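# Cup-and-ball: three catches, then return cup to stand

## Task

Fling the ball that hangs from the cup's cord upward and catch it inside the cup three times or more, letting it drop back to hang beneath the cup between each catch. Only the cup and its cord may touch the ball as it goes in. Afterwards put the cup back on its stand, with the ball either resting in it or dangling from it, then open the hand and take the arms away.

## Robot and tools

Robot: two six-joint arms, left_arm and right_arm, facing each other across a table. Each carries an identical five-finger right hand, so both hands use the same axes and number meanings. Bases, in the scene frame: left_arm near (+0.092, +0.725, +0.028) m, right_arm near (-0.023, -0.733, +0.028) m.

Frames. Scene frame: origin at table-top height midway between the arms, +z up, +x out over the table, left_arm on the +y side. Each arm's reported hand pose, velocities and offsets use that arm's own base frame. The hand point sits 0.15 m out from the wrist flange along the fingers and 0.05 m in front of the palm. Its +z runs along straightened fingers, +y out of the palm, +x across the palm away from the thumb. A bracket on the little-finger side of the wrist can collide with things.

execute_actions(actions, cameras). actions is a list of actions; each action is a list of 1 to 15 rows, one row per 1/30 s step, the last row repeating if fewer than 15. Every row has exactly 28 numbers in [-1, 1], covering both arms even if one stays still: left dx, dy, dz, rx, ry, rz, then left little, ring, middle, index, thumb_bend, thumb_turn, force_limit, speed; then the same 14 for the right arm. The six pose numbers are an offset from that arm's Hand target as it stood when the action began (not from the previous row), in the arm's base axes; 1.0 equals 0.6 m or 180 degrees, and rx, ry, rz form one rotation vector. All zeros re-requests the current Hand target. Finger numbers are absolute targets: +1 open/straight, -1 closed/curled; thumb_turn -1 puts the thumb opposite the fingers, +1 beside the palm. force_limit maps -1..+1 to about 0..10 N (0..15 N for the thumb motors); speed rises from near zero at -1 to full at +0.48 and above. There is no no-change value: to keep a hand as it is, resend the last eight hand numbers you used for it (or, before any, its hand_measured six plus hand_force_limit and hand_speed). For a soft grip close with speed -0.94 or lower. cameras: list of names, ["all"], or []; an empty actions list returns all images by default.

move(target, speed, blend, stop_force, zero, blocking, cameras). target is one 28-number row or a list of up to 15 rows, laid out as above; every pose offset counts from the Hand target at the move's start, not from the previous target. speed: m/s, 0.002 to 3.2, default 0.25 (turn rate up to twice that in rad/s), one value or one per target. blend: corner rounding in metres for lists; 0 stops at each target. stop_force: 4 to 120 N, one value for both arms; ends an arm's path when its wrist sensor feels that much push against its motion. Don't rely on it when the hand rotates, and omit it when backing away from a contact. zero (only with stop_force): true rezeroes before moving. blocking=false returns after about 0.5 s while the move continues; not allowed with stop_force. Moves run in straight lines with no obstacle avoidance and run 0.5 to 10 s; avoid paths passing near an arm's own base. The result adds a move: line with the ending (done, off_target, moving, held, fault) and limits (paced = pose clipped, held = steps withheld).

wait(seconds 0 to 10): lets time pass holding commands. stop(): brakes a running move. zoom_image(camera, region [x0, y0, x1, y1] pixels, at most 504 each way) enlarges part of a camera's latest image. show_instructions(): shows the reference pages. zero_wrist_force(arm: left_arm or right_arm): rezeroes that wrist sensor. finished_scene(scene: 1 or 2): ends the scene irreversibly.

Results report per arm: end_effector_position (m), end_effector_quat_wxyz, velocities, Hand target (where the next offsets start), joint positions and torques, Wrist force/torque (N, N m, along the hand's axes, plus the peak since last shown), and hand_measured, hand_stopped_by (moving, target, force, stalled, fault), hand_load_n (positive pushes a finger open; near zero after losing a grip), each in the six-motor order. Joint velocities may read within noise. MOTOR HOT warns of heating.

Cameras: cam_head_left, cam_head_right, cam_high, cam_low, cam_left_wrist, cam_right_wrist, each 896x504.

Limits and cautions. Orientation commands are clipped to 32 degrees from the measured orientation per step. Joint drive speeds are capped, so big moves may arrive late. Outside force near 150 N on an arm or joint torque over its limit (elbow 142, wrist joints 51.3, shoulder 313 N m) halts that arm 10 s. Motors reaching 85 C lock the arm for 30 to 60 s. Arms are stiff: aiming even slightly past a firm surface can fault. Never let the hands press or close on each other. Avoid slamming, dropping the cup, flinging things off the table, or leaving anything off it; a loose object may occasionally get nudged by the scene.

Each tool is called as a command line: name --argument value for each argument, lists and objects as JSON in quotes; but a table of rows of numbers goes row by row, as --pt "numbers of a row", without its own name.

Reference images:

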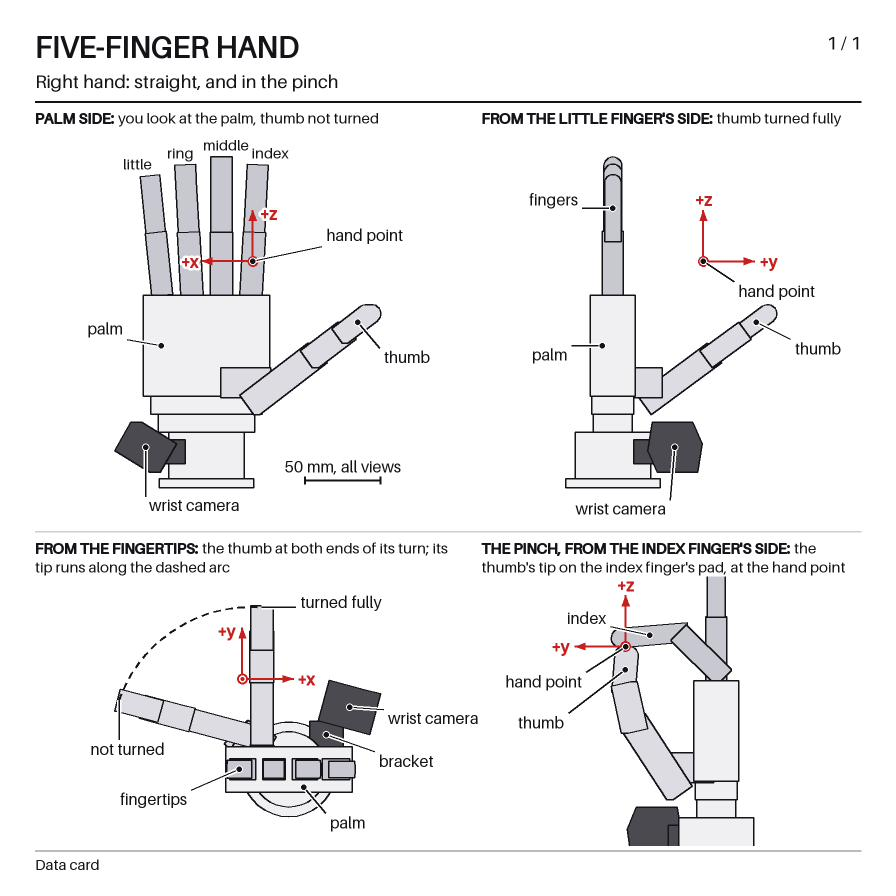

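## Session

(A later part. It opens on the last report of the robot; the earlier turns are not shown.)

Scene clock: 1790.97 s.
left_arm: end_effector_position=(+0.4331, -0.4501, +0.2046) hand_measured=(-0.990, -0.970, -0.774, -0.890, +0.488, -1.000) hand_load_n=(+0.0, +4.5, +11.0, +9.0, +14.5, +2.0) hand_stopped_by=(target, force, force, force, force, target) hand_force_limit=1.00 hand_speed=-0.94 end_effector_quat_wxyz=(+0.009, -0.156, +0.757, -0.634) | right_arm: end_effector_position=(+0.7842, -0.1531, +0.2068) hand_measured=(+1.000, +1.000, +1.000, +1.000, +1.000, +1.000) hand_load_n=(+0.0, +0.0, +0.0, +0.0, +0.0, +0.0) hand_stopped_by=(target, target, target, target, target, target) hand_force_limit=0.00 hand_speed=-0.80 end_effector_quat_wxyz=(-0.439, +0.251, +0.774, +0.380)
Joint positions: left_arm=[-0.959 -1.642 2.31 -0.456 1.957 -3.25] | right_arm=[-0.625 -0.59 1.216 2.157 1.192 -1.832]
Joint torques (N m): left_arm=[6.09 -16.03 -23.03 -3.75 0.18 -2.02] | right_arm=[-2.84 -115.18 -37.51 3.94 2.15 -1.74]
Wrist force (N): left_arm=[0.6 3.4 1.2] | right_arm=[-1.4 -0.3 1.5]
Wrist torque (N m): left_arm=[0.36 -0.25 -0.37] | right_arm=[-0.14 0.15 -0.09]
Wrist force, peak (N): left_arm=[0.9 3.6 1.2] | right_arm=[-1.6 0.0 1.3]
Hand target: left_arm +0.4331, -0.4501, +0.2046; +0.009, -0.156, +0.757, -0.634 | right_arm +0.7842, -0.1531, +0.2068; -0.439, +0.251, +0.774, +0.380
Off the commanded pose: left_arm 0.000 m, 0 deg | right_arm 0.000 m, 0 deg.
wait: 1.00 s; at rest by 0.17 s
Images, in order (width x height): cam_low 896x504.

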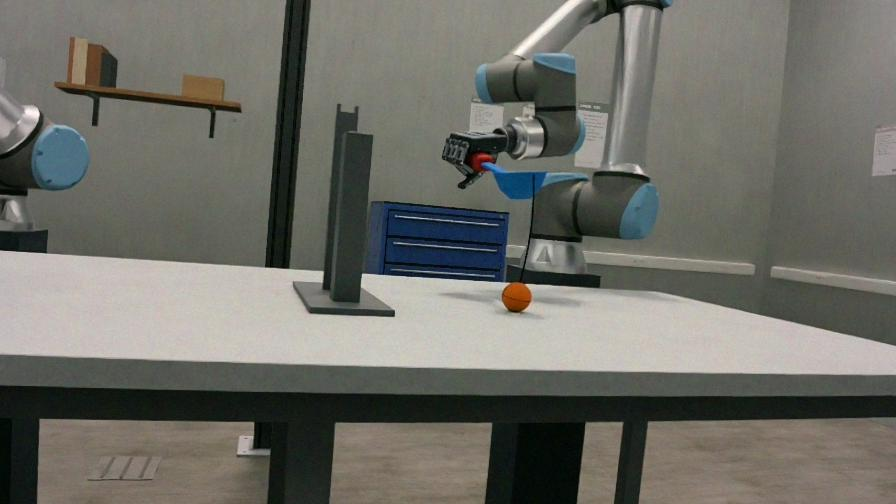

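move --pt "0 -0.0217 0.006 0 0 0 -0.99 -0.99 -0.99 -0.99 -0.99 -1 1 -0.94 0 0 0 0 0 0 1 1 1 1 1 1 0 -0.8" --pt "0 -0.0217 0.022 0 0 0 -0.99 -0.99 -0.99 -0.99 -0.99 -1 1 -0.94 0 0 0 0 0 0 1 1 1 1 1 1 0 -0.8" --speed 0.005 --cameras '["cam_low"]'

wait --seconds 0.2 --cameras '["cam_low"]'

wait --seconds 0.2 --cameras '["cam_low","cam_high"]'

Scene clock: 1807.77 s.
left_arm: end_effector_position=(+0.4331, -0.4631, +0.2178) hand_measured=(-0.990, -0.970, -0.774, -0.890, +0.488, -1.000) hand_load_n=(+0.0, +4.5, +11.0, +9.5, +14.5, +1.5) hand_stopped_by=(target, force, force, force, force, target) hand_force_limit=1.00 hand_speed=-0.94 end_effector_quat_wxyz=(+0.009, -0.156, +0.757, -0.634) | right_arm: end_effector_position=(+0.7842, -0.1531, +0.2068) hand_measured=(+1.000, +1.000, +1.000, +1.000, +1.000, +1.000) hand_load_n=(+0.0, +0.0, +0.0, +0.0, +0.0, +0.0) hand_stopped_by=(target, target, target, target, target, target) hand_force_limit=0.00 hand_speed=-0.80 end_effector_quat_wxyz=(-0.439, +0.251, +0.774, +0.380)
Joint positions: left_arm=[-0.978 -1.647 2.286 -0.428 1.939 -3.254] | right_arm=[-0.625 -0.59 1.216 2.157 1.192 -1.832]
Joint torques (N m): left_arm=[-17.53 -36.7 -48.14 0.24 -2.37 -3.73] | right_arm=[-2.92 -116.34 -38.43 3.85 2.19 -1.73]
Wrist force (N): left_arm=[0.7 3.4 1.2] | right_arm=[-1.4 -0.5 1.2]
Wrist torque (N m): left_arm=[0.34 -0.24 -0.42] | right_arm=[-0.15 0.17 -0.11]
Wrist force, peak (N): left_arm=[0.9 3.8 1.4] | right_arm=[-1.4 -0.5 1.5]
Hand target: left_arm +0.4331, -0.4631, +0.2178; +0.009, -0.156, +0.757, -0.634 | right_arm +0.7842, -0.1531, +0.2068; -0.439, +0.251, +0.774, +0.380
Off the commanded pose: left_arm 0.000 m, 0 deg | right_arm 0.000 m, 0 deg.
move: done
Images, in order (width x height): cam_low 896x504.

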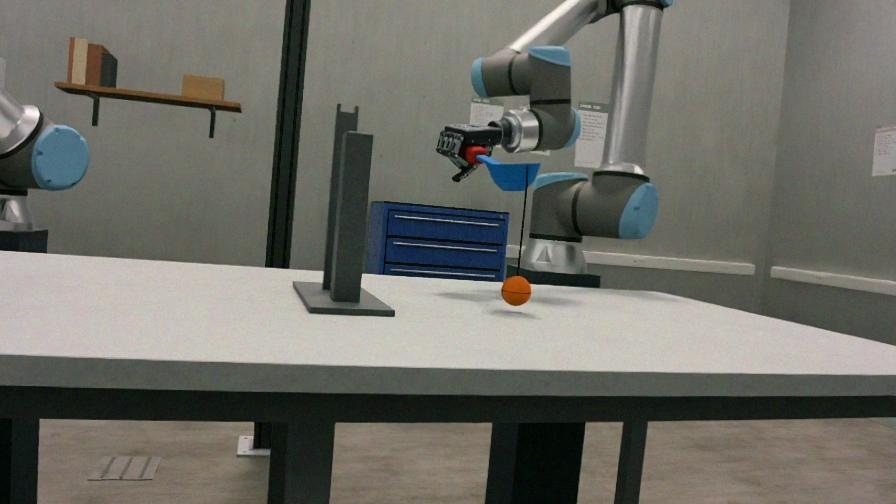

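Scene clock: 1807.97 s.
left_arm: end_effector_position=(+0.4331, -0.4631, +0.2178) hand_measured=(-0.990, -0.970, -0.774, -0.890, +0.488, -1.000) hand_load_n=(+0.0, +4.5, +11.5, +10.0, +14.0, +2.0) hand_stopped_by=(target, force, force, force, force, target) hand_force_limit=1.00 hand_speed=-0.94 end_effector_quat_wxyz=(+0.009, -0.156, +0.757, -0.634) | right_arm: end_effector_position=(+0.7842, -0.1531, +0.2068) hand_measured=(+1.000, +1.000, +1.000, +1.000, +1.000, +1.000) hand_load_n=(+0.0, +0.0, +0.0, +0.0, +0.0, +0.0) hand_stopped_by=(target, target, target, target, target, target) hand_force_limit=0.00 hand_speed=-0.80 end_effector_quat_wxyz=(-0.439, +0.251, +0.774, +0.380)
Joint positions: left_arm=[-0.978 -1.647 2.286 -0.428 1.939 -3.254] | right_arm=[-0.625 -0.59 1.216 2.157 1.192 -1.832]
Joint torques (N m): left_arm=[-16.76 -33.98 -48.72 0.26 -2.33 -3.31] | right_arm=[-3.11 -115.74 -38.17 3.83 2.14 -1.75]
Wrist force (N): left_arm=[0.5 3.6 1.3] | right_arm=[-1.3 -0.3 1.3]
Wrist torque (N m): left_arm=[0.35 -0.22 -0.42] | right_arm=[-0.14 0.15 -0.09]
Wrist force, peak (N): left_arm=[0.8 3.8 0.9] | right_arm=[-1.4 -0.4 1.7]
Hand target: left_arm +0.4331, -0.4631, +0.2178; +0.009, -0.156, +0.757, -0.634 | right_arm +0.7842, -0.1531, +0.2068; -0.439, +0.251, +0.774, +0.380
Off the commanded pose: left_arm 0.000 m, 0 deg | right_arm 0.000 m, 0 deg.
wait: 0.20 s; at rest by 0.17 s
Images, in order (width x height): cam_low 896x504.

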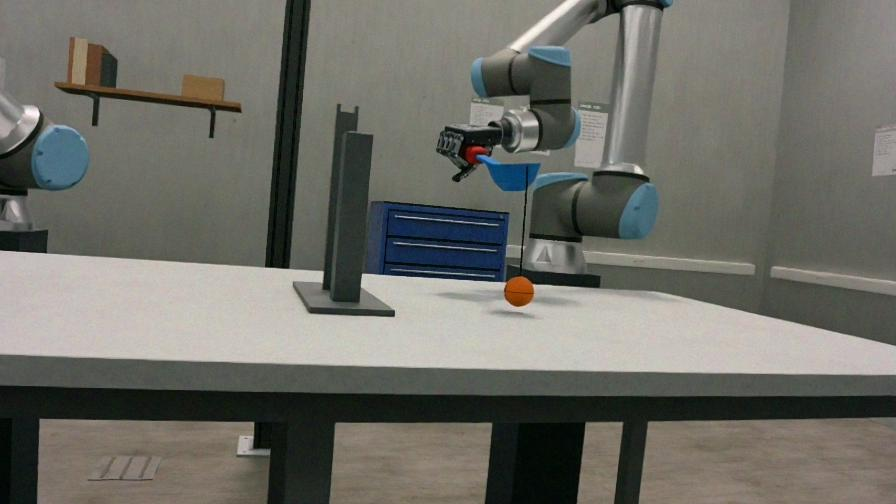

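Scene clock: 1808.17 s.
left_arm: end_effector_position=(+0.4331, -0.4631, +0.2178) hand_measured=(-0.990, -0.970, -0.774, -0.890, +0.488, -1.000) hand_load_n=(+0.0, +4.5, +11.0, +9.5, +14.0, +2.0) hand_stopped_by=(target, force, force, force, force, target) hand_force_limit=1.00 hand_speed=-0.94 end_effector_quat_wxyz=(+0.009, -0.156, +0.757, -0.634) | right_arm: end_effector_position=(+0.7842, -0.1531, +0.2068) hand_measured=(+1.000, +1.000, +1.000, +1.000, +1.000, +1.000) hand_load_n=(+0.0, +0.0, +0.0, +0.0, +0.0, +0.0) hand_stopped_by=(target, target, target, target, target, target) hand_force_limit=0.00 hand_speed=-0.80 end_effector_quat_wxyz=(-0.439, +0.251, +0.774, +0.380)
Joint positions: left_arm=[-0.978 -1.647 2.286 -0.428 1.939 -3.254] | right_arm=[-0.625 -0.59 1.216 2.157 1.192 -1.832]
Joint torques (N m): left_arm=[-16.74 -34.31 -48.43 -0.1 -2.44 -3.48] | right_arm=[-3.7 -115.61 -38.23 4.02 2.14 -1.98]
Wrist force (N): left_arm=[0.7 3.6 0.9] | right_arm=[-1.3 -0.3 1.0]
Wrist torque (N m): left_arm=[0.37 -0.25 -0.41] | right_arm=[-0.12 0.15 -0.09]
Wrist force, peak (N): left_arm=[0.7 3.6 0.9] | right_arm=[-1.4 -0.5 1.4]
Hand target: left_arm +0.4331, -0.4631, +0.2178; +0.009, -0.156, +0.757, -0.634 | right_arm +0.7842, -0.1531, +0.2068; -0.439, +0.251, +0.774, +0.380
Off the commanded pose: left_arm 0.000 m, 0 deg | right_arm 0.000 m, 0 deg.
wait: 0.20 s; at rest by 0.17 s
Images, in order (width x height): cam_high 896x504, cam_low 896x504.

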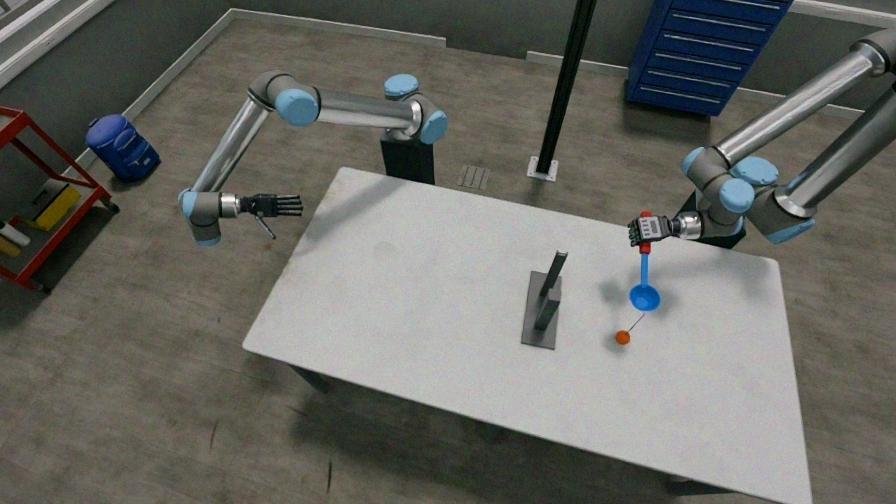

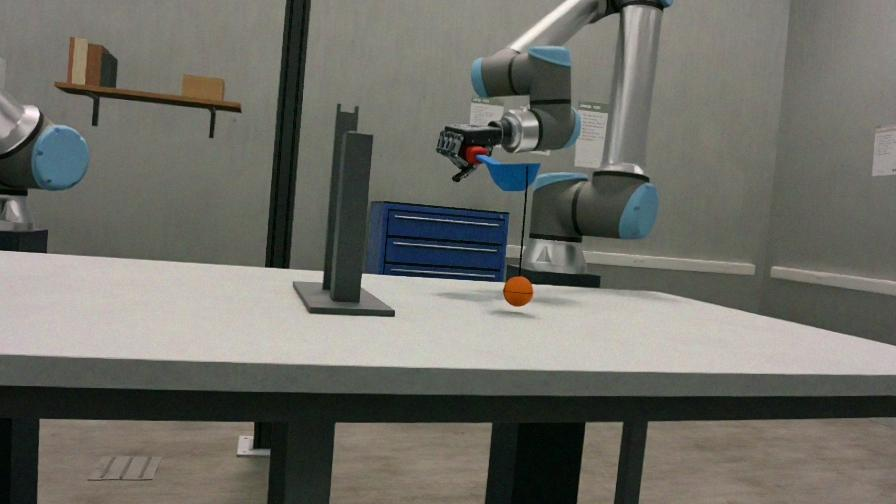

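move --pt "0 0 0.5537 0 0 0 -0.99 -0.99 -0.99 -0.99 -0.99 -1 1 -0.94 0 0 0 0 0 0 1 1 1 1 1 1 0 -0.8" --speed 0.1 --cameras '["cam_low"]'

wait --seconds 0.2 --cameras '["cam_low"]'

wait --seconds 0.2 --cameras '["cam_low"]'

Scene clock: 1833.37 s.
left_arm: end_effector_position=(+0.4331, -0.4631, +0.5500) hand_measured=(-0.990, -0.970, -0.774, -0.890, +0.488, -1.000) hand_load_n=(+0.0, +5.0, +11.5, +9.5, +14.0, +1.5) hand_stopped_by=(target, force, force, force, force, target) hand_force_limit=1.00 hand_speed=-0.94 end_effector_quat_wxyz=(+0.009, -0.156, +0.757, -0.634) | right_arm: end_effector_position=(+0.7842, -0.1531, +0.2068) hand_measured=(+1.000, +1.000, +1.000, +1.000, +1.000, +1.000) hand_load_n=(+0.0, +0.0, +0.0, +0.0, +0.0, +0.0) hand_stopped_by=(target, target, target, target, target, target) hand_force_limit=0.00 hand_speed=-0.80 end_effector_quat_wxyz=(-0.439, +0.251, +0.774, +0.380)
Joint positions: left_arm=[-0.978 -1.834 1.815 0.229 1.938 -3.254] | right_arm=[-0.625 -0.59 1.216 2.157 1.192 -1.832]
Joint torques (N m): left_arm=[-13.77 -11.04 -57.43 0.47 -0.87 3.17] | right_arm=[-3.67 -115.5 -37.82 3.93 2.05 -1.82]
Wrist force (N): left_arm=[0.6 3.7 1.0] | right_arm=[-1.2 -0.3 1.2]
Wrist torque (N m): left_arm=[0.38 -0.19 -0.37] | right_arm=[-0.13 0.14 -0.08]
Wrist force, peak (N): left_arm=[0.4 4.9 1.1] | right_arm=[-1.8 -0.3 1.3]
Hand target: left_arm +0.4331, -0.4631, +0.5500; +0.009, -0.156, +0.757, -0.634 | right_arm +0.7842, -0.1531, +0.2068; -0.439, +0.251, +0.774, +0.380
Off the commanded pose: left_arm 0.000 m, 0 deg | right_arm 0.000 m, 0 deg.
move: done
Images, in order (width x height): cam_low 896x504.

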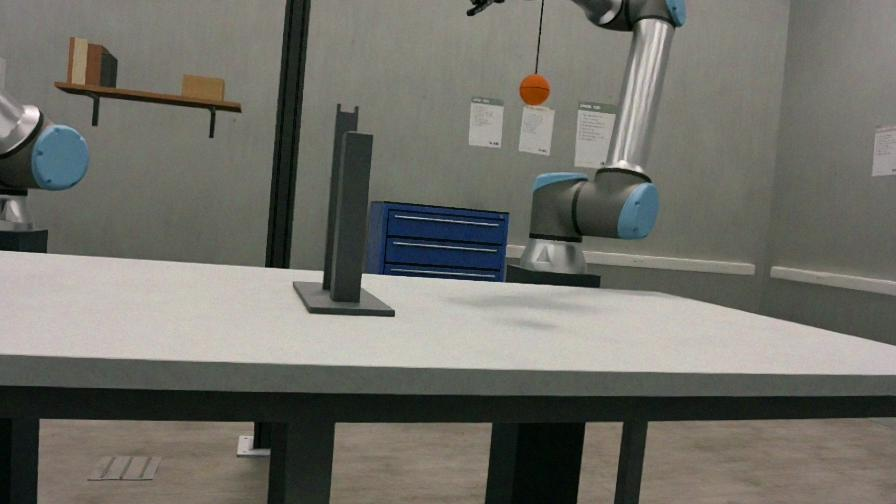

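Scene clock: 1833.57 s.
left_arm: end_effector_position=(+0.4331, -0.4631, +0.5500) hand_measured=(-0.990, -0.970, -0.774, -0.890, +0.488, -1.000) hand_load_n=(+0.0, +4.5, +11.5, +9.5, +14.5, +2.0) hand_stopped_by=(target, force, force, force, force, target) hand_force_limit=1.00 hand_speed=-0.94 end_effector_quat_wxyz=(+0.009, -0.156, +0.757, -0.634) | right_arm: end_effector_position=(+0.7842, -0.1531, +0.2068) hand_measured=(+1.000, +1.000, +1.000, +1.000, +1.000, +1.000) hand_load_n=(+0.0, +0.0, +0.0, +0.5, +0.0, -0.5) hand_stopped_by=(target, target, target, target, target, target) hand_force_limit=0.00 hand_speed=-0.80 end_effector_quat_wxyz=(-0.439, +0.251, +0.774, +0.380)
Joint positions: left_arm=[-0.978 -1.834 1.815 0.23 1.938 -3.254] | right_arm=[-0.625 -0.59 1.216 2.157 1.192 -1.832]
Joint torques (N m): left_arm=[-15.6 -10.02 -57.09 0.22 -0.17 3.82] | right_arm=[-3.9 -116.61 -37.8 4 2.07 -1.76]
Wrist force (N): left_arm=[0.3 3.9 1.1] | right_arm=[-1.4 -0.3 1.3]
Wrist torque (N m): left_arm=[0.39 -0.17 -0.38] | right_arm=[-0.13 0.16 -0.09]
Wrist force, peak (N): left_arm=[0.3 3.9 1.1] | right_arm=[-1.4 -0.3 1.4]
Hand target: left_arm +0.4331, -0.4631, +0.5500; +0.009, -0.156, +0.757, -0.634 | right_arm +0.7842, -0.1531, +0.2068; -0.439, +0.251, +0.774, +0.380
Off the commanded pose: left_arm 0.000 m, 0 deg | right_arm 0.000 m, 0 deg.
wait: 0.20 s; at rest by 0.17 s
Images, in order (width x height): cam_low 896x504.

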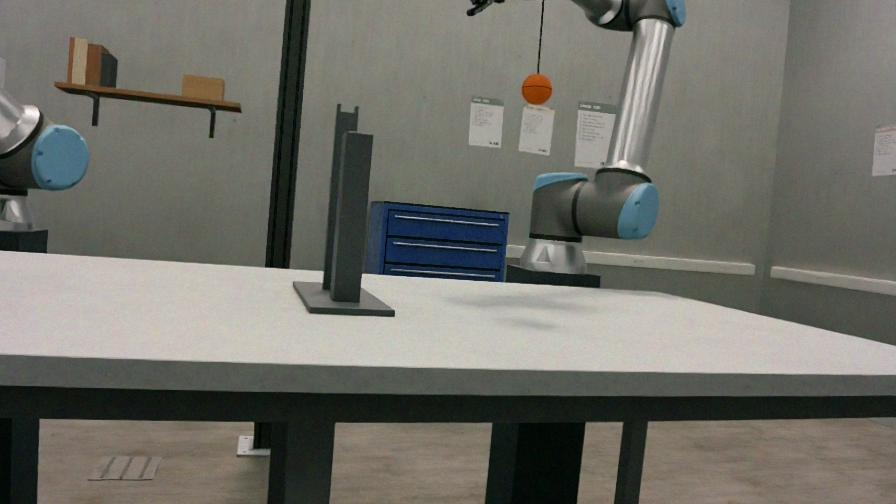

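Scene clock: 1833.77 s.
left_arm: end_effector_position=(+0.4331, -0.4631, +0.5500) hand_measured=(-0.990, -0.970, -0.774, -0.890, +0.488, -1.000) hand_load_n=(+0.0, +4.5, +11.5, +10.0, +14.0, +1.5) hand_stopped_by=(target, force, force, force, force, target) hand_force_limit=1.00 hand_speed=-0.94 end_effector_quat_wxyz=(+0.009, -0.156, +0.757, -0.634) | right_arm: end_effector_position=(+0.7842, -0.1531, +0.2068) hand_measured=(+1.000, +1.000, +1.000, +1.000, +1.000, +1.000) hand_load_n=(+0.0, +0.0, +0.0, +0.0, +0.0, +0.0) hand_stopped_by=(target, target, target, target, target, target) hand_force_limit=0.00 hand_speed=-0.80 end_effector_quat_wxyz=(-0.439, +0.251, +0.774, +0.380)
Joint positions: left_arm=[-0.978 -1.834 1.815 0.23 1.938 -3.254] | right_arm=[-0.625 -0.59 1.216 2.157 1.192 -1.832]
Joint torques (N m): left_arm=[-15 -8.42 -56.75 0.34 0.36 3.74] | right_arm=[-2.83 -115.63 -37.97 3.97 1.99 -1.92]
Wrist force (N): left_arm=[0.4 3.7 0.9] | right_arm=[-1.2 -0.7 1.3]
Wrist torque (N m): left_arm=[0.38 -0.16 -0.38] | right_arm=[-0.19 0.13 -0.09]
Wrist force, peak (N): left_arm=[0.2 3.7 1.6] | right_arm=[-1.2 -0.5 1.5]
Hand target: left_arm +0.4331, -0.4631, +0.5500; +0.009, -0.156, +0.757, -0.634 | right_arm +0.7842, -0.1531, +0.2068; -0.439, +0.251, +0.774, +0.380
Off the commanded pose: left_arm 0.000 m, 0 deg | right_arm 0.000 m, 0 deg.
wait: 0.20 s; at rest by 0.17 s
Images, in order (width x height): cam_low 896x504.

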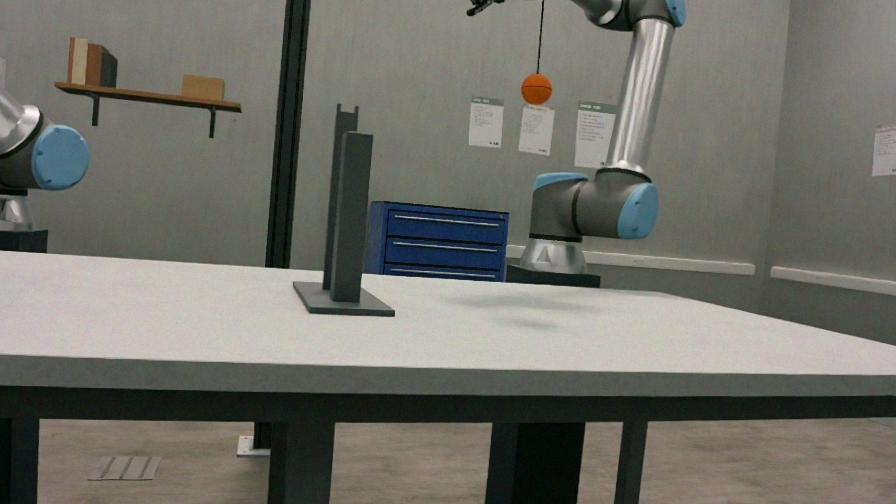

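execute_actions --actions '[[[0,0,0,0,0,0,-0.99,-0.99,-0.99,-0.99,-0.99,-1,1,-0.94,0,0,0,0,0,0,1,1,1,1,1,1,0,-0.8],[0,0,0,0,0,0,-0.99,-0.99,-0.99,-0.99,-0.99,-1,1,-0.94,0,0,0,0,0,0,1,1,1,1,1,1,0,-0.8],[0,0,0,0,0,0,-0.99,-0.99,-0.99,-0.99,-0.99,-1,1,-0.94,0,0,0,0,0,0,1,1,1,1,1,1,0,-0.8],[0,0,0,0,0,0,-0.99,-0.99,-0.99,-0.99,-0.99,-1,1,-0.94,0,0,0,0,0,0,1,1,1,1,1,1,0,-0.8],[0,0.03731,0,0,0,0,-0.99,-0.99,-0.99,-0.99,-0.99,-1,1,-0.94,0,0,0,0,0,0,1,1,1,1,1,1,0,-0.8],[0,0.08527,0,0,0,0,-0.99,-0.99,-0.99,-0.99,-0.99,-1,1,-0.94,0,0,0,0,0,0,1,1,1,1,1,1,0,-0.8],[0,0.12068,0,0,0,0,-0.99,-0.99,-0.99,-0.99,-0.99,-1,1,-0.94,0,0,0,0,0,0,1,1,1,1,1,1,0,-0.8],[0,0.14567,0,0,0,0,-0.99,-0.99,-0.99,-0.99,-0.99,-1,1,-0.94,0,0,0,0,0,0,1,1,1,1,1,1,0,-0.8],[0,0.17068,0,0,0,0,-0.99,-0.99,-0.99,-0.99,-0.99,-1,1,-0.94,0,0,0,0,0,0,1,1,1,1,1,1,0,-0.8],[0,0.19567,0,0,0,0,-0.99,-0.99,-0.99,-0.99,-0.99,-1,1,-0.94,0,0,0,0,0,0,1,1,1,1,1,1,0,-0.8],[0,0.22068,0,0,0,0,-0.99,-0.99,-0.99,-0.99,-0.99,-1,1,-0.94,0,0,0,0,0,0,1,1,1,1,1,1,0,-0.8],[0,0.24569,0,0,0,0,-0.99,-0.99,-0.99,-0.99,-0.99,-1,1,-0.94,0,0,0,0,0,0,1,1,1,1,1,1,0,-0.8],[0,0.27068,0,0,0,0,-0.99,-0.99,-0.99,-0.99,-0.99,-1,1,-0.94,0,0,0,0,0,0,1,1,1,1,1,1,0,-0.8],[0,0.29567,0,0,0,0,-0.99,-0.99,-0.99,-0.99,-0.99,-1,1,-0.94,0,0,0,0,0,0,1,1,1,1,1,1,0,-0.8],[0,0.32068,0,0,0,0,-0.99,-0.99,-0.99,-0.99,-0.99,-1,1,-0.94,0,0,0,0,0,0,1,1,1,1,1,1,0,-0.8]],[[0,0.02499,0,0,0,0,-0.99,-0.99,-0.99,-0.99,-0.99,-1,1,-0.94,0,0,0,0,0,0,1,1,1,1,1,1,0,-0.8],[0,0.0332,0,0,0,0,-0.99,-0.99,-0.99,-0.99,-0.99,-1,1,-0.94,0,0,0,0,0,0,1,1,1,1,1,1,0,-0.8],[0,0.01565,0,0,0,0,-0.99,-0.99,-0.99,-0.99,-0.99,-1,1,-0.94,0,0,0,0,0,0,1,1,1,1,1,1,0,-0.8],[0,-0.01248,0,0,0,0,-0.99,-0.99,-0.99,-0.99,-0.99,-1,1,-0.94,0,0,0,0,0,0,1,1,1,1,1,1,0,-0.8],[0,-0.05125,0,0,0,0,-0.99,-0.99,-0.99,-0.99,-0.99,-1,1,-0.94,0,0,0,0,0,0,1,1,1,1,1,1,0,-0.8],[0,-0.10083,0,0,0,0,-0.99,-0.99,-0.99,-0.99,-0.99,-1,1,-0.94,0,0,0,0,0,0,1,1,1,1,1,1,0,-0.8],[0,-0.13204,0,0,0,0,-0.99,-0.99,-0.99,-0.99,-0.99,-1,1,-0.94,0,0,0,0,0,0,1,1,1,1,1,1,0,-0.8],[0,-0.15705,0,0,0,0,-0.99,-0.99,-0.99,-0.99,-0.99,-1,1,-0.94,0,0,0,0,0,0,1,1,1,1,1,1,0,-0.8],[0,-0.18204,0,0,0,0,-0.99,-0.99,-0.99,-0.99,-0.99,-1,1,-0.94,0,0,0,0,0,0,1,1,1,1,1,1,0,-0.8],[0,-0.20703,0,0,0,0,-0.99,-0.99,-0.99,-0.99,-0.99,-1,1,-0.94,0,0,0,0,0,0,1,1,1,1,1,1,0,-0.8],[0,-0.23204,0,0,0,0,-0.99,-0.99,-0.99,-0.99,-0.99,-1,1,-0.94,0,0,0,0,0,0,1,1,1,1,1,1,0,-0.8],[0,-0.25704,0,0,0,0,-0.99,-0.99,-0.99,-0.99,-0.99,-1,1,-0.94,0,0,0,0,0,0,1,1,1,1,1,1,0,-0.8],[0,-0.28203,0,0,0,0,-0.99,-0.99,-0.99,-0.99,-0.99,-1,1,-0.94,0,0,0,0,0,0,1,1,1,1,1,1,0,-0.8],[0,-0.30704,0,0,0,0,-0.99,-0.99,-0.99,-0.99,-0.99,-1,1,-0.94,0,0,0,0,0,0,1,1,1,1,1,1,0,-0.8],[0,-0.33203,0,0,0,0,-0.99,-0.99,-0.99,-0.99,-0.99,-1,1,-0.94,0,0,0,0,0,0,1,1,1,1,1,1,0,-0.8]],[[0,-0.01661,0,0,0,0,-0.99,-0.99,-0.99,-0.99,-0.99,-1,1,-0.94,0,0,0,0,0,0,1,1,1,1,1,1,0,-0.8],[0,-0.00164,0,0,0,0,-0.99,-0.99,-0.99,-0.99,-0.99,-1,1,-0.94,0,0,0,0,0,0,1,1,1,1,1,1,0,-0.8],[0,0.02407,0,0,0,0,-0.99,-0.99,-0.99,-0.99,-0.99,-1,1,-0.94,0,0,0,0,0,0,1,1,1,1,1,1,0,-0.8],[0,0.06035,0,0,0,0,-0.99,-0.99,-0.99,-0.99,-0.99,-1,1,-0.94,0,0,0,0,0,0,1,1,1,1,1,1,0,-0.8],[0,0.10729,0,0,0,0,-0.99,-0.99,-0.99,-0.99,-0.99,-1,1,-0.94,0,0,0,0,0,0,1,1,1,1,1,1,0,-0.8],[0,0.14533,0,0,0,0,-0.99,-0.99,-0.99,-0.99,-0.99,-1,1,-0.94,0,0,0,0,0,0,1,1,1,1,1,1,0,-0.8],[0,0.17032,0,0,0,0,-0.99,-0.99,-0.99,-0.99,-0.99,-1,1,-0.94,0,0,0,0,0,0,1,1,1,1,1,1,0,-0.8],[0,0.19533,0,0,0,0,-0.99,-0.99,-0.99,-0.99,-0.99,-1,1,-0.94,0,0,0,0,0,0,1,1,1,1,1,1,0,-0.8],[0,0.22032,0,0,0,0,-0.99,-0.99,-0.99,-0.99,-0.99,-1,1,-0.94,0,0,0,0,0,0,1,1,1,1,1,1,0,-0.8],[0,0.24532,0,0,0,0,-0.99,-0.99,-0.99,-0.99,-0.99,-1,1,-0.94,0,0,0,0,0,0,1,1,1,1,1,1,0,-0.8],[0,0.27033,0,0,0,0,-0.99,-0.99,-0.99,-0.99,-0.99,-1,1,-0.94,0,0,0,0,0,0,1,1,1,1,1,1,0,-0.8],[0,0.29532,0,0,0,0,-0.99,-0.99,-0.99,-0.99,-0.99,-1,1,-0.94,0,0,0,0,0,0,1,1,1,1,1,1,0,-0.8],[0,0.32031,0,0,0,0,-0.99,-0.99,-0.99,-0.99,-0.99,-1,1,-0.94,0,0,0,0,0,0,1,1,1,1,1,1,0,-0.8],[0,0.34532,0,0,0,0,-0.99,-0.99,-0.99,-0.99,-0.99,-1,1,-0.94,0,0,0,0,0,0,1,1,1,1,1,1,0,-0.8],[0,0.37032,0,0,0,0,-0.99,-0.99,-0.99,-0.99,-0.99,-1,1,-0.94,0,0,0,0,0,0,1,1,1,1,1,1,0,-0.8]],[[0,0.02499,0,0,0,0,-0.99,-0.99,-0.99,-0.99,-0.99,-1,1,-0.94,0,0,0,0,0,0,1,1,1,1,1,1,0,-0.8],[0,0.03148,0,0,0,0,-0.99,-0.99,-0.99,-0.99,-0.99,-1,1,-0.94,0,0,0,0,0,0,1,1,1,1,1,1,0,-0.8],[0,0.01347,0,0,0,0,-0.99,-0.99,-0.99,-0.99,-0.99,-1,1,-0.94,0,0,0,0,0,0,1,1,1,1,1,1,0,-0.8],[0,-0.01515,0,0,0,0,-0.99,-0.99,-0.99,-0.99,-0.99,-1,1,-0.94,0,0,0,0,0,0,1,1,1,1,1,1,0,-0.8],[0,-0.05442,0,0,0,0,-0.99,-0.99,-0.99,-0.99,-0.99,-1,1,-0.94,0,0,0,0,0,0,1,1,1,1,1,1,0,-0.8],[0,-0.10447,0,0,0,0,-0.99,-0.99,-0.99,-0.99,-0.99,-1,1,-0.94,0,0,0,0,0,0,1,1,1,1,1,1,0,-0.8],[0,-0.13432,-0.0016,0,0,0,-0.99,-0.99,-0.99,-0.99,-0.99,-1,1,-0.94,0,0,0,0,0,0,1,1,1,1,1,1,0,-0.8],[0,-0.15941,-0.01183,0,0,0,-0.99,-0.99,-0.99,-0.99,-0.99,-1,1,-0.94,0,0,0,0,0,0,1,1,1,1,1,1,0,-0.8],[0.017,-0.18432,-0.02487,0,0,0,-0.99,-0.99,-0.99,-0.99,-0.99,-1,1,-0.94,0,0,0,0,0,0,1,1,1,1,1,1,0,-0.8],[0.048,-0.18683,-0.04065,0,0,0,-0.99,-0.99,-0.99,-0.99,-0.99,-1,1,-0.94,0,0,0,0,0,0,1,1,1,1,1,1,0,-0.8],[0.08637,-0.16777,-0.05922,0,0,0,-0.99,-0.99,-0.99,-0.99,-0.99,-1,1,-0.94,0,0,0,0,0,0,1,1,1,1,1,1,0,-0.8],[0.10785,-0.13797,-0.08058,0,0,0,-0.99,-0.99,-0.99,-0.99,-0.99,-1,1,-0.94,0,0,0,0,0,0,1,1,1,1,1,1,0,-0.8],[0.10172,-0.11525,-0.1047,0,0,0,-0.99,-0.99,-0.99,-0.99,-0.99,-1,1,-0.94,0,0,0,0,0,0,1,1,1,1,1,1,0,-0.8],[0.08822,-0.10692,-0.13158,0,0,0,-0.99,-0.99,-0.99,-0.99,-0.99,-1,1,-0.94,0,0,0,0,0,0,1,1,1,1,1,1,0,-0.8],[0.075,-0.09858,-0.16132,0,0,0,-0.99,-0.99,-0.99,-0.99,-0.99,-1,1,-0.94,0,0,0,0,0,0,1,1,1,1,1,1,0,-0.8]],[[0,0.00833,-0.03243,0,0,0,-0.99,-0.99,-0.99,-0.99,-0.99,-1,1,-0.94,0,0,0,0,0,0,1,1,1,1,1,1,0,-0.8],[0,0.01667,-0.06765,0,0,0,-0.99,-0.99,-0.99,-0.99,-0.99,-1,1,-0.94,0,0,0,0,0,0,1,1,1,1,1,1,0,-0.8],[0,0.025,-0.09827,0,0,0,-0.99,-0.99,-0.99,-0.99,-0.99,-1,1,-0.94,0,0,0,0,0,0,1,1,1,1,1,1,0,-0.8],[0,0.0333,-0.09443,0,0,0,-0.99,-0.99,-0.99,-0.99,-0.99,-1,1,-0.94,0,0,0,0,0,0,1,1,1,1,1,1,0,-0.8],[0,0.0225,-0.08153,0,0,0,-0.99,-0.99,-0.99,-0.99,-0.99,-1,1,-0.94,0,0,0,0,0,0,1,1,1,1,1,1,0,-0.8],[0,0.0146,-0.05918,0,0,0,-0.99,-0.99,-0.99,-0.99,-0.99,-1,1,-0.94,0,0,0,0,0,0,1,1,1,1,1,1,0,-0.8],[0,0.0146,-0.05668,0,0,0,-0.99,-0.99,-0.99,-0.99,-0.99,-1,1,-0.94,0,0,0,0,0,0,1,1,1,1,1,1,0,-0.8],[0,0.0146,-0.05668,0,0,0,-0.99,-0.99,-0.99,-0.99,-0.99,-1,1,-0.94,0,0,0,0,0,0,1,1,1,1,1,1,0,-0.8]]]' --cameras '["cam_low","cam_high","cam_head_left"]'

wait --seconds 0.05 --cameras '["cam_low","cam_high"]'

wait --seconds 0.05 --cameras '["cam_low","cam_high"]'

wait --seconds 0.1 --cameras '["cam_low","cam_high"]'

Scene clock: 1922.40 s.
left_arm: end_effector_position=(+0.4781, -0.2981, +0.4192) hand_measured=(-0.990, -0.970, -0.774, -0.892, +0.490, -1.000) hand_load_n=(+0.0, +0.5, +11.5, +3.0, +14.0, +3.0) hand_stopped_by=(target, force, force, force, force, target) hand_force_limit=1.00 hand_speed=-0.94 end_effector_quat_wxyz=(+0.009, -0.156, +0.757, -0.634) | right_arm: end_effector_position=(+0.7842, -0.1531, +0.2068) hand_measured=(+1.000, +1.000, +1.000, +1.000, +1.000, +1.000) hand_load_n=(+0.0, +0.0, +0.0, +0.0, +0.0, +0.0) hand_stopped_by=(target, target, target, target, target, target) hand_force_limit=0.00 hand_speed=-0.80 end_effector_quat_wxyz=(-0.439, +0.251, +0.774, +0.380)
Joint positions: left_arm=[-0.583 -1.827 2.043 0.054 2.323 -3.143] | right_arm=[-0.625 -0.59 1.216 2.157 1.192 -1.832]
Joint torques (N m): left_arm=[11.86 -6.47 -55.49 -3.12 2.77 -3.4] | right_arm=[-3.67 -116.26 -38.17 4.24 2.03 -1.68]
Wrist force (N): left_arm=[0.1 2.8 2.1] | right_arm=[-1.2 -0.3 1.3]
Wrist torque (N m): left_arm=[0.08 -0.28 -0.53] | right_arm=[-0.12 0.13 -0.08]
Wrist force, peak (N): left_arm=[-1.5 12.1 0.3] | right_arm=[-1.6 -0.4 1.6]
Hand target: left_arm +0.4781, -0.2982, +0.4192; +0.009, -0.156, +0.757, -0.634 | right_arm +0.7842, -0.1531, +0.2068; -0.439, +0.251, +0.774, +0.380
Off the commanded pose: left_arm 0.000 m, 0 deg | right_arm 0.000 m, 0 deg.
Images, in order (width x height): cam_head_left 896x504, cam_high 896x504, cam_low 896x504.

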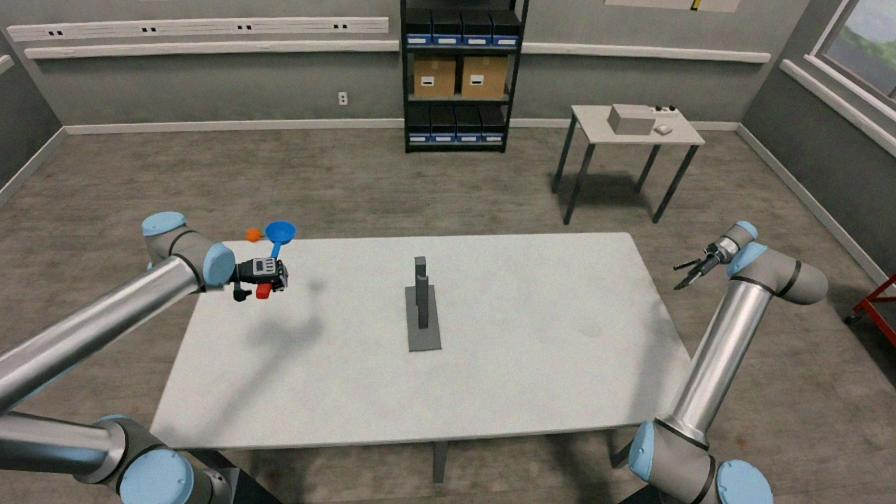

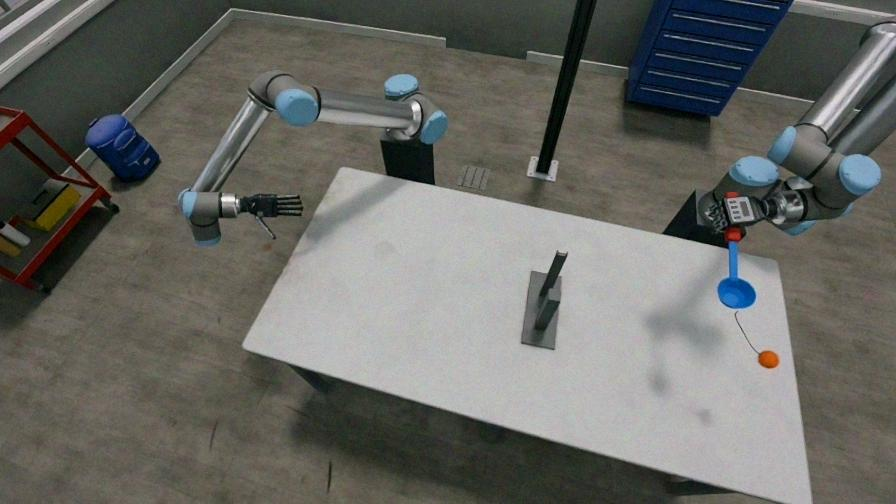

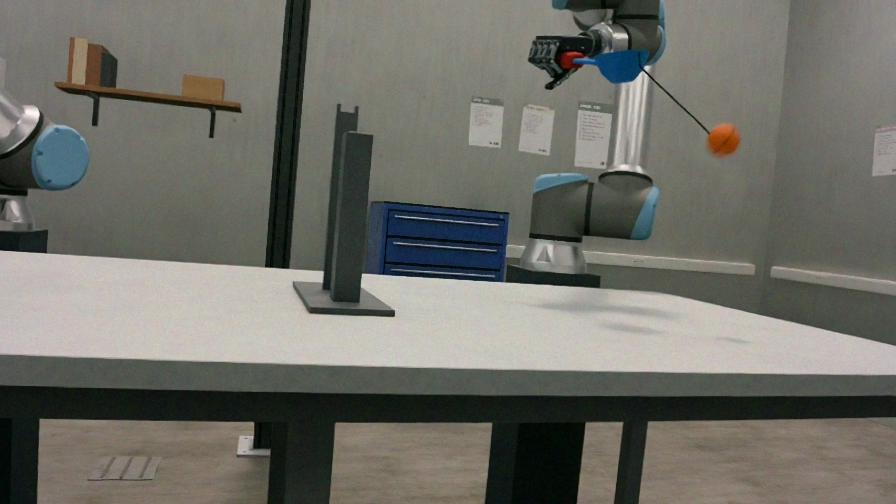

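Scene clock: 1922.47 s.
left_arm: end_effector_position=(+0.4781, -0.2981, +0.4192) hand_measured=(-0.990, -0.970, -0.774, -0.892, +0.490, -1.000) hand_load_n=(+0.0, +0.0, +11.5, +0.5, +14.5, +3.0) hand_stopped_by=(target, force, force, force, force, target) hand_force_limit=1.00 hand_speed=-0.94 end_effector_quat_wxyz=(+0.009, -0.156, +0.757, -0.634) | right_arm: end_effector_position=(+0.7842, -0.1531, +0.2068) hand_measured=(+1.000, +1.000, +1.000, +1.000, +1.000, +1.000) hand_load_n=(+0.0, +0.0, +0.0, +0.0, +0.0, +0.0) hand_stopped_by=(target, target, target, target, target, target) hand_force_limit=0.00 hand_speed=-0.80 end_effector_quat_wxyz=(-0.439, +0.251, +0.774, +0.380)
Joint positions: left_arm=[-0.583 -1.827 2.043 0.054 2.323 -3.143] | right_arm=[-0.625 -0.59 1.216 2.157 1.192 -1.832]
Joint torques (N m): left_arm=[10.32 -6.59 -54.92 -2.91 3.08 -3.76] | right_arm=[-2.77 -117.26 -38.36 3.92 2.23 -1.78]
Wrist force (N): left_arm=[0.2 2.6 1.2] | right_arm=[-1.4 -0.3 1.2]
Wrist torque (N m): left_arm=[0.08 -0.44 -0.53] | right_arm=[-0.12 0.16 -0.09]
Wrist force, peak (N): left_arm=[0.2 2.6 1.2] | right_arm=[-1.4 -0.7 1.3]
Hand target: left_arm +0.4781, -0.2982, +0.4192; +0.009, -0.156, +0.757, -0.634 | right_arm +0.7842, -0.1531, +0.2068; -0.439, +0.251, +0.774, +0.380
Off the commanded pose: left_arm 0.000 m, 0 deg | right_arm 0.000 m, 0 deg.
wait: 0.07 s; no rest
Images, in order (width x height): cam_high 896x504, cam_low 896x504.

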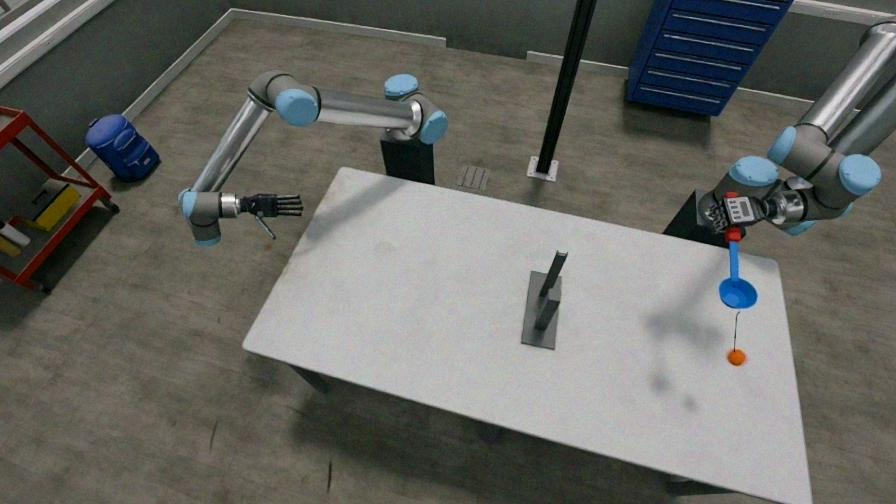

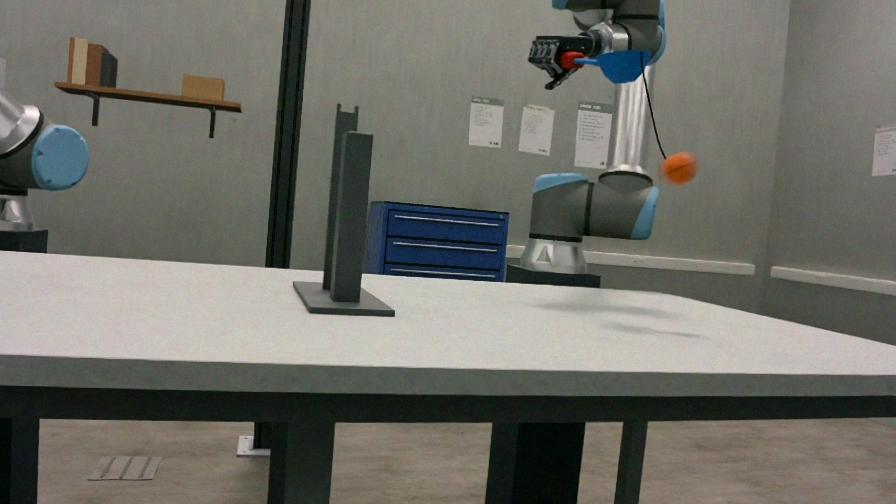

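Scene clock: 1922.53 s.
left_arm: end_effector_position=(+0.4781, -0.2982, +0.4192) hand_measured=(-0.990, -0.970, -0.774, -0.892, +0.490, -1.000) hand_load_n=(+0.0, +1.5, +11.5, +5.0, +14.0, +3.5) hand_stopped_by=(target, force, force, force, force, target) hand_force_limit=1.00 hand_speed=-0.94 end_effector_quat_wxyz=(+0.009, -0.156, +0.757, -0.634) | right_arm: end_effector_position=(+0.7842, -0.1531, +0.2068) hand_measured=(+1.000, +1.000, +1.000, +1.000, +1.000, +1.000) hand_load_n=(+0.0, +0.0, +0.0, +0.0, +0.0, +0.0) hand_stopped_by=(target, target, target, target, target, target) hand_force_limit=0.00 hand_speed=-0.80 end_effector_quat_wxyz=(-0.439, +0.251, +0.774, +0.380)
Joint positions: left_arm=[-0.583 -1.827 2.043 0.054 2.323 -3.143] | right_arm=[-0.625 -0.59 1.216 2.157 1.192 -1.832]
Joint torques (N m): left_arm=[10.67 -9.13 -54.94 -3.5 2.81 -3.35] | right_arm=[-2.63 -116.19 -38.24 3.88 2.08 -1.71]
Wrist force (N): left_arm=[0.7 2.1 2.4] | right_arm=[-1.3 -0.2 1.2]
Wrist torque (N m): left_arm=[0.03 -0.16 -0.40] | right_arm=[-0.11 0.15 -0.08]
Wrist force, peak (N): left_arm=[0.5 3.1 2.3] | right_arm=[-1.6 -0.5 1.1]
Hand target: left_arm +0.4781, -0.2982, +0.4192; +0.009, -0.156, +0.757, -0.634 | right_arm +0.7842, -0.1531, +0.2068; -0.439, +0.251, +0.774, +0.380
Off the commanded pose: left_arm 0.000 m, 0 deg | right_arm 0.000 m, 0 deg.
wait: 0.07 s; no rest
Images, in order (width x height): cam_high 896x504, cam_low 896x504.

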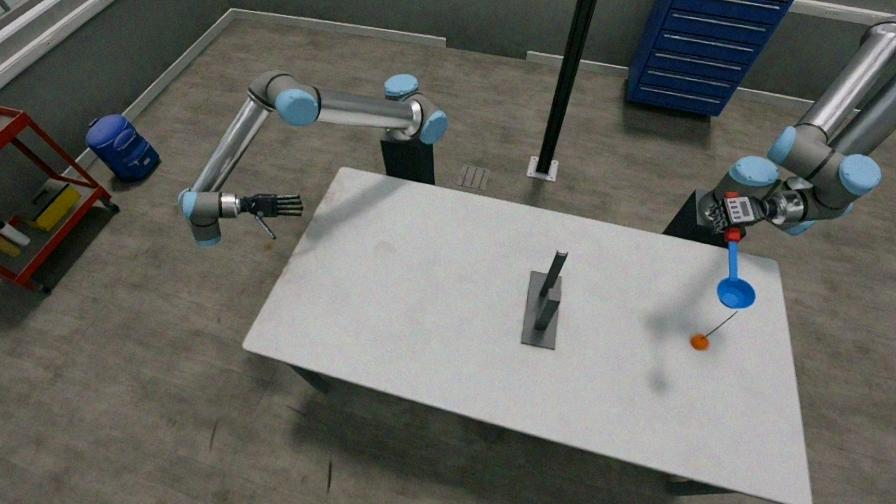

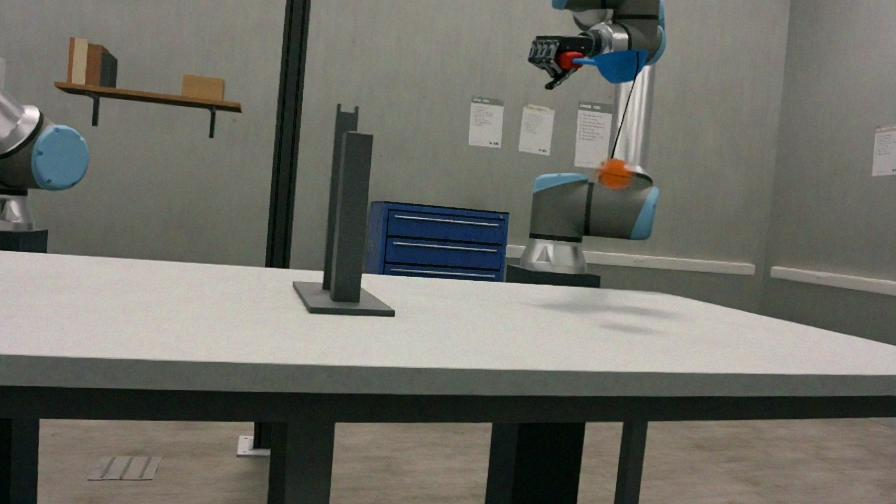

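Scene clock: 1922.63 s.
left_arm: end_effector_position=(+0.4781, -0.2982, +0.4192) hand_measured=(-0.990, -0.970, -0.774, -0.892, +0.490, -1.000) hand_load_n=(+0.0, +1.0, +12.0, +3.0, +14.5, +3.5) hand_stopped_by=(target, force, force, force, force, target) hand_force_limit=1.00 hand_speed=-0.94 end_effector_quat_wxyz=(+0.009, -0.156, +0.757, -0.634) | right_arm: end_effector_position=(+0.7842, -0.1531, +0.2068) hand_measured=(+1.000, +1.000, +1.000, +1.000, +1.000, +1.000) hand_load_n=(+0.0, +0.0, +0.0, +0.0, +0.0, +0.0) hand_stopped_by=(target, target, target, target, target, target) hand_force_limit=0.00 hand_speed=-0.80 end_effector_quat_wxyz=(-0.439, +0.251, +0.774, +0.380)
Joint positions: left_arm=[-0.583 -1.827 2.043 0.054 2.323 -3.143] | right_arm=[-0.625 -0.59 1.216 2.157 1.192 -1.832]
Joint torques (N m): left_arm=[11.66 -8.28 -53.37 -3.15 2.84 -3.05] | right_arm=[-3.89 -115.69 -38.87 3.95 2.17 -1.73]
Wrist force (N): left_arm=[0.7 1.7 2.3] | right_arm=[-1.0 -0.5 1.1]
Wrist torque (N m): left_arm=[0.04 -0.26 -0.29] | right_arm=[-0.14 0.11 -0.08]
Wrist force, peak (N): left_arm=[0.8 3.1 2.3] | right_arm=[-1.5 -0.4 1.3]
Hand target: left_arm +0.4781, -0.2982, +0.4192; +0.009, -0.156, +0.757, -0.634 | right_arm +0.7842, -0.1531, +0.2068; -0.439, +0.251, +0.774, +0.380
Off the commanded pose: left_arm 0.000 m, 0 deg | right_arm 0.000 m, 0 deg.
wait: 0.10 s; no rest
Images, in order (width x height): cam_high 896x504, cam_low 896x504.

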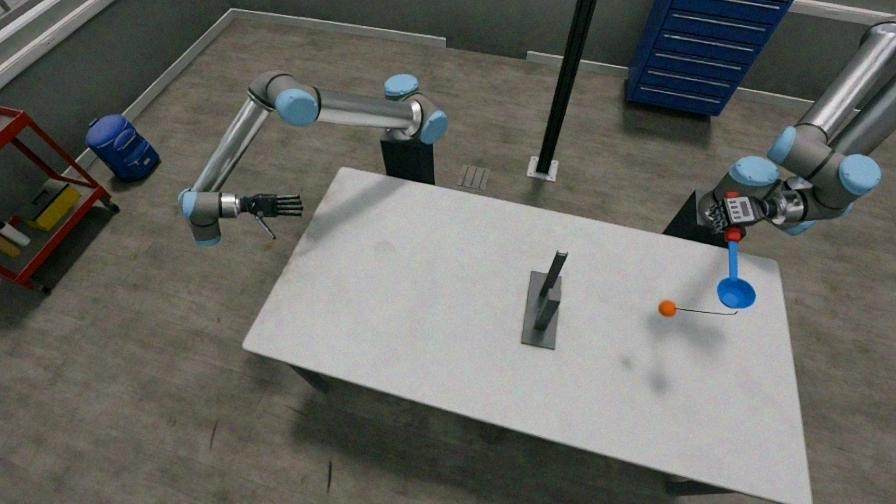

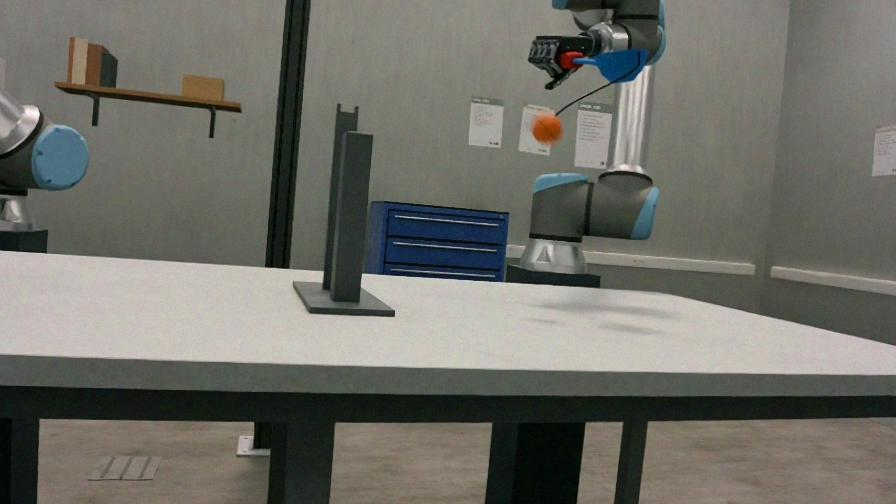

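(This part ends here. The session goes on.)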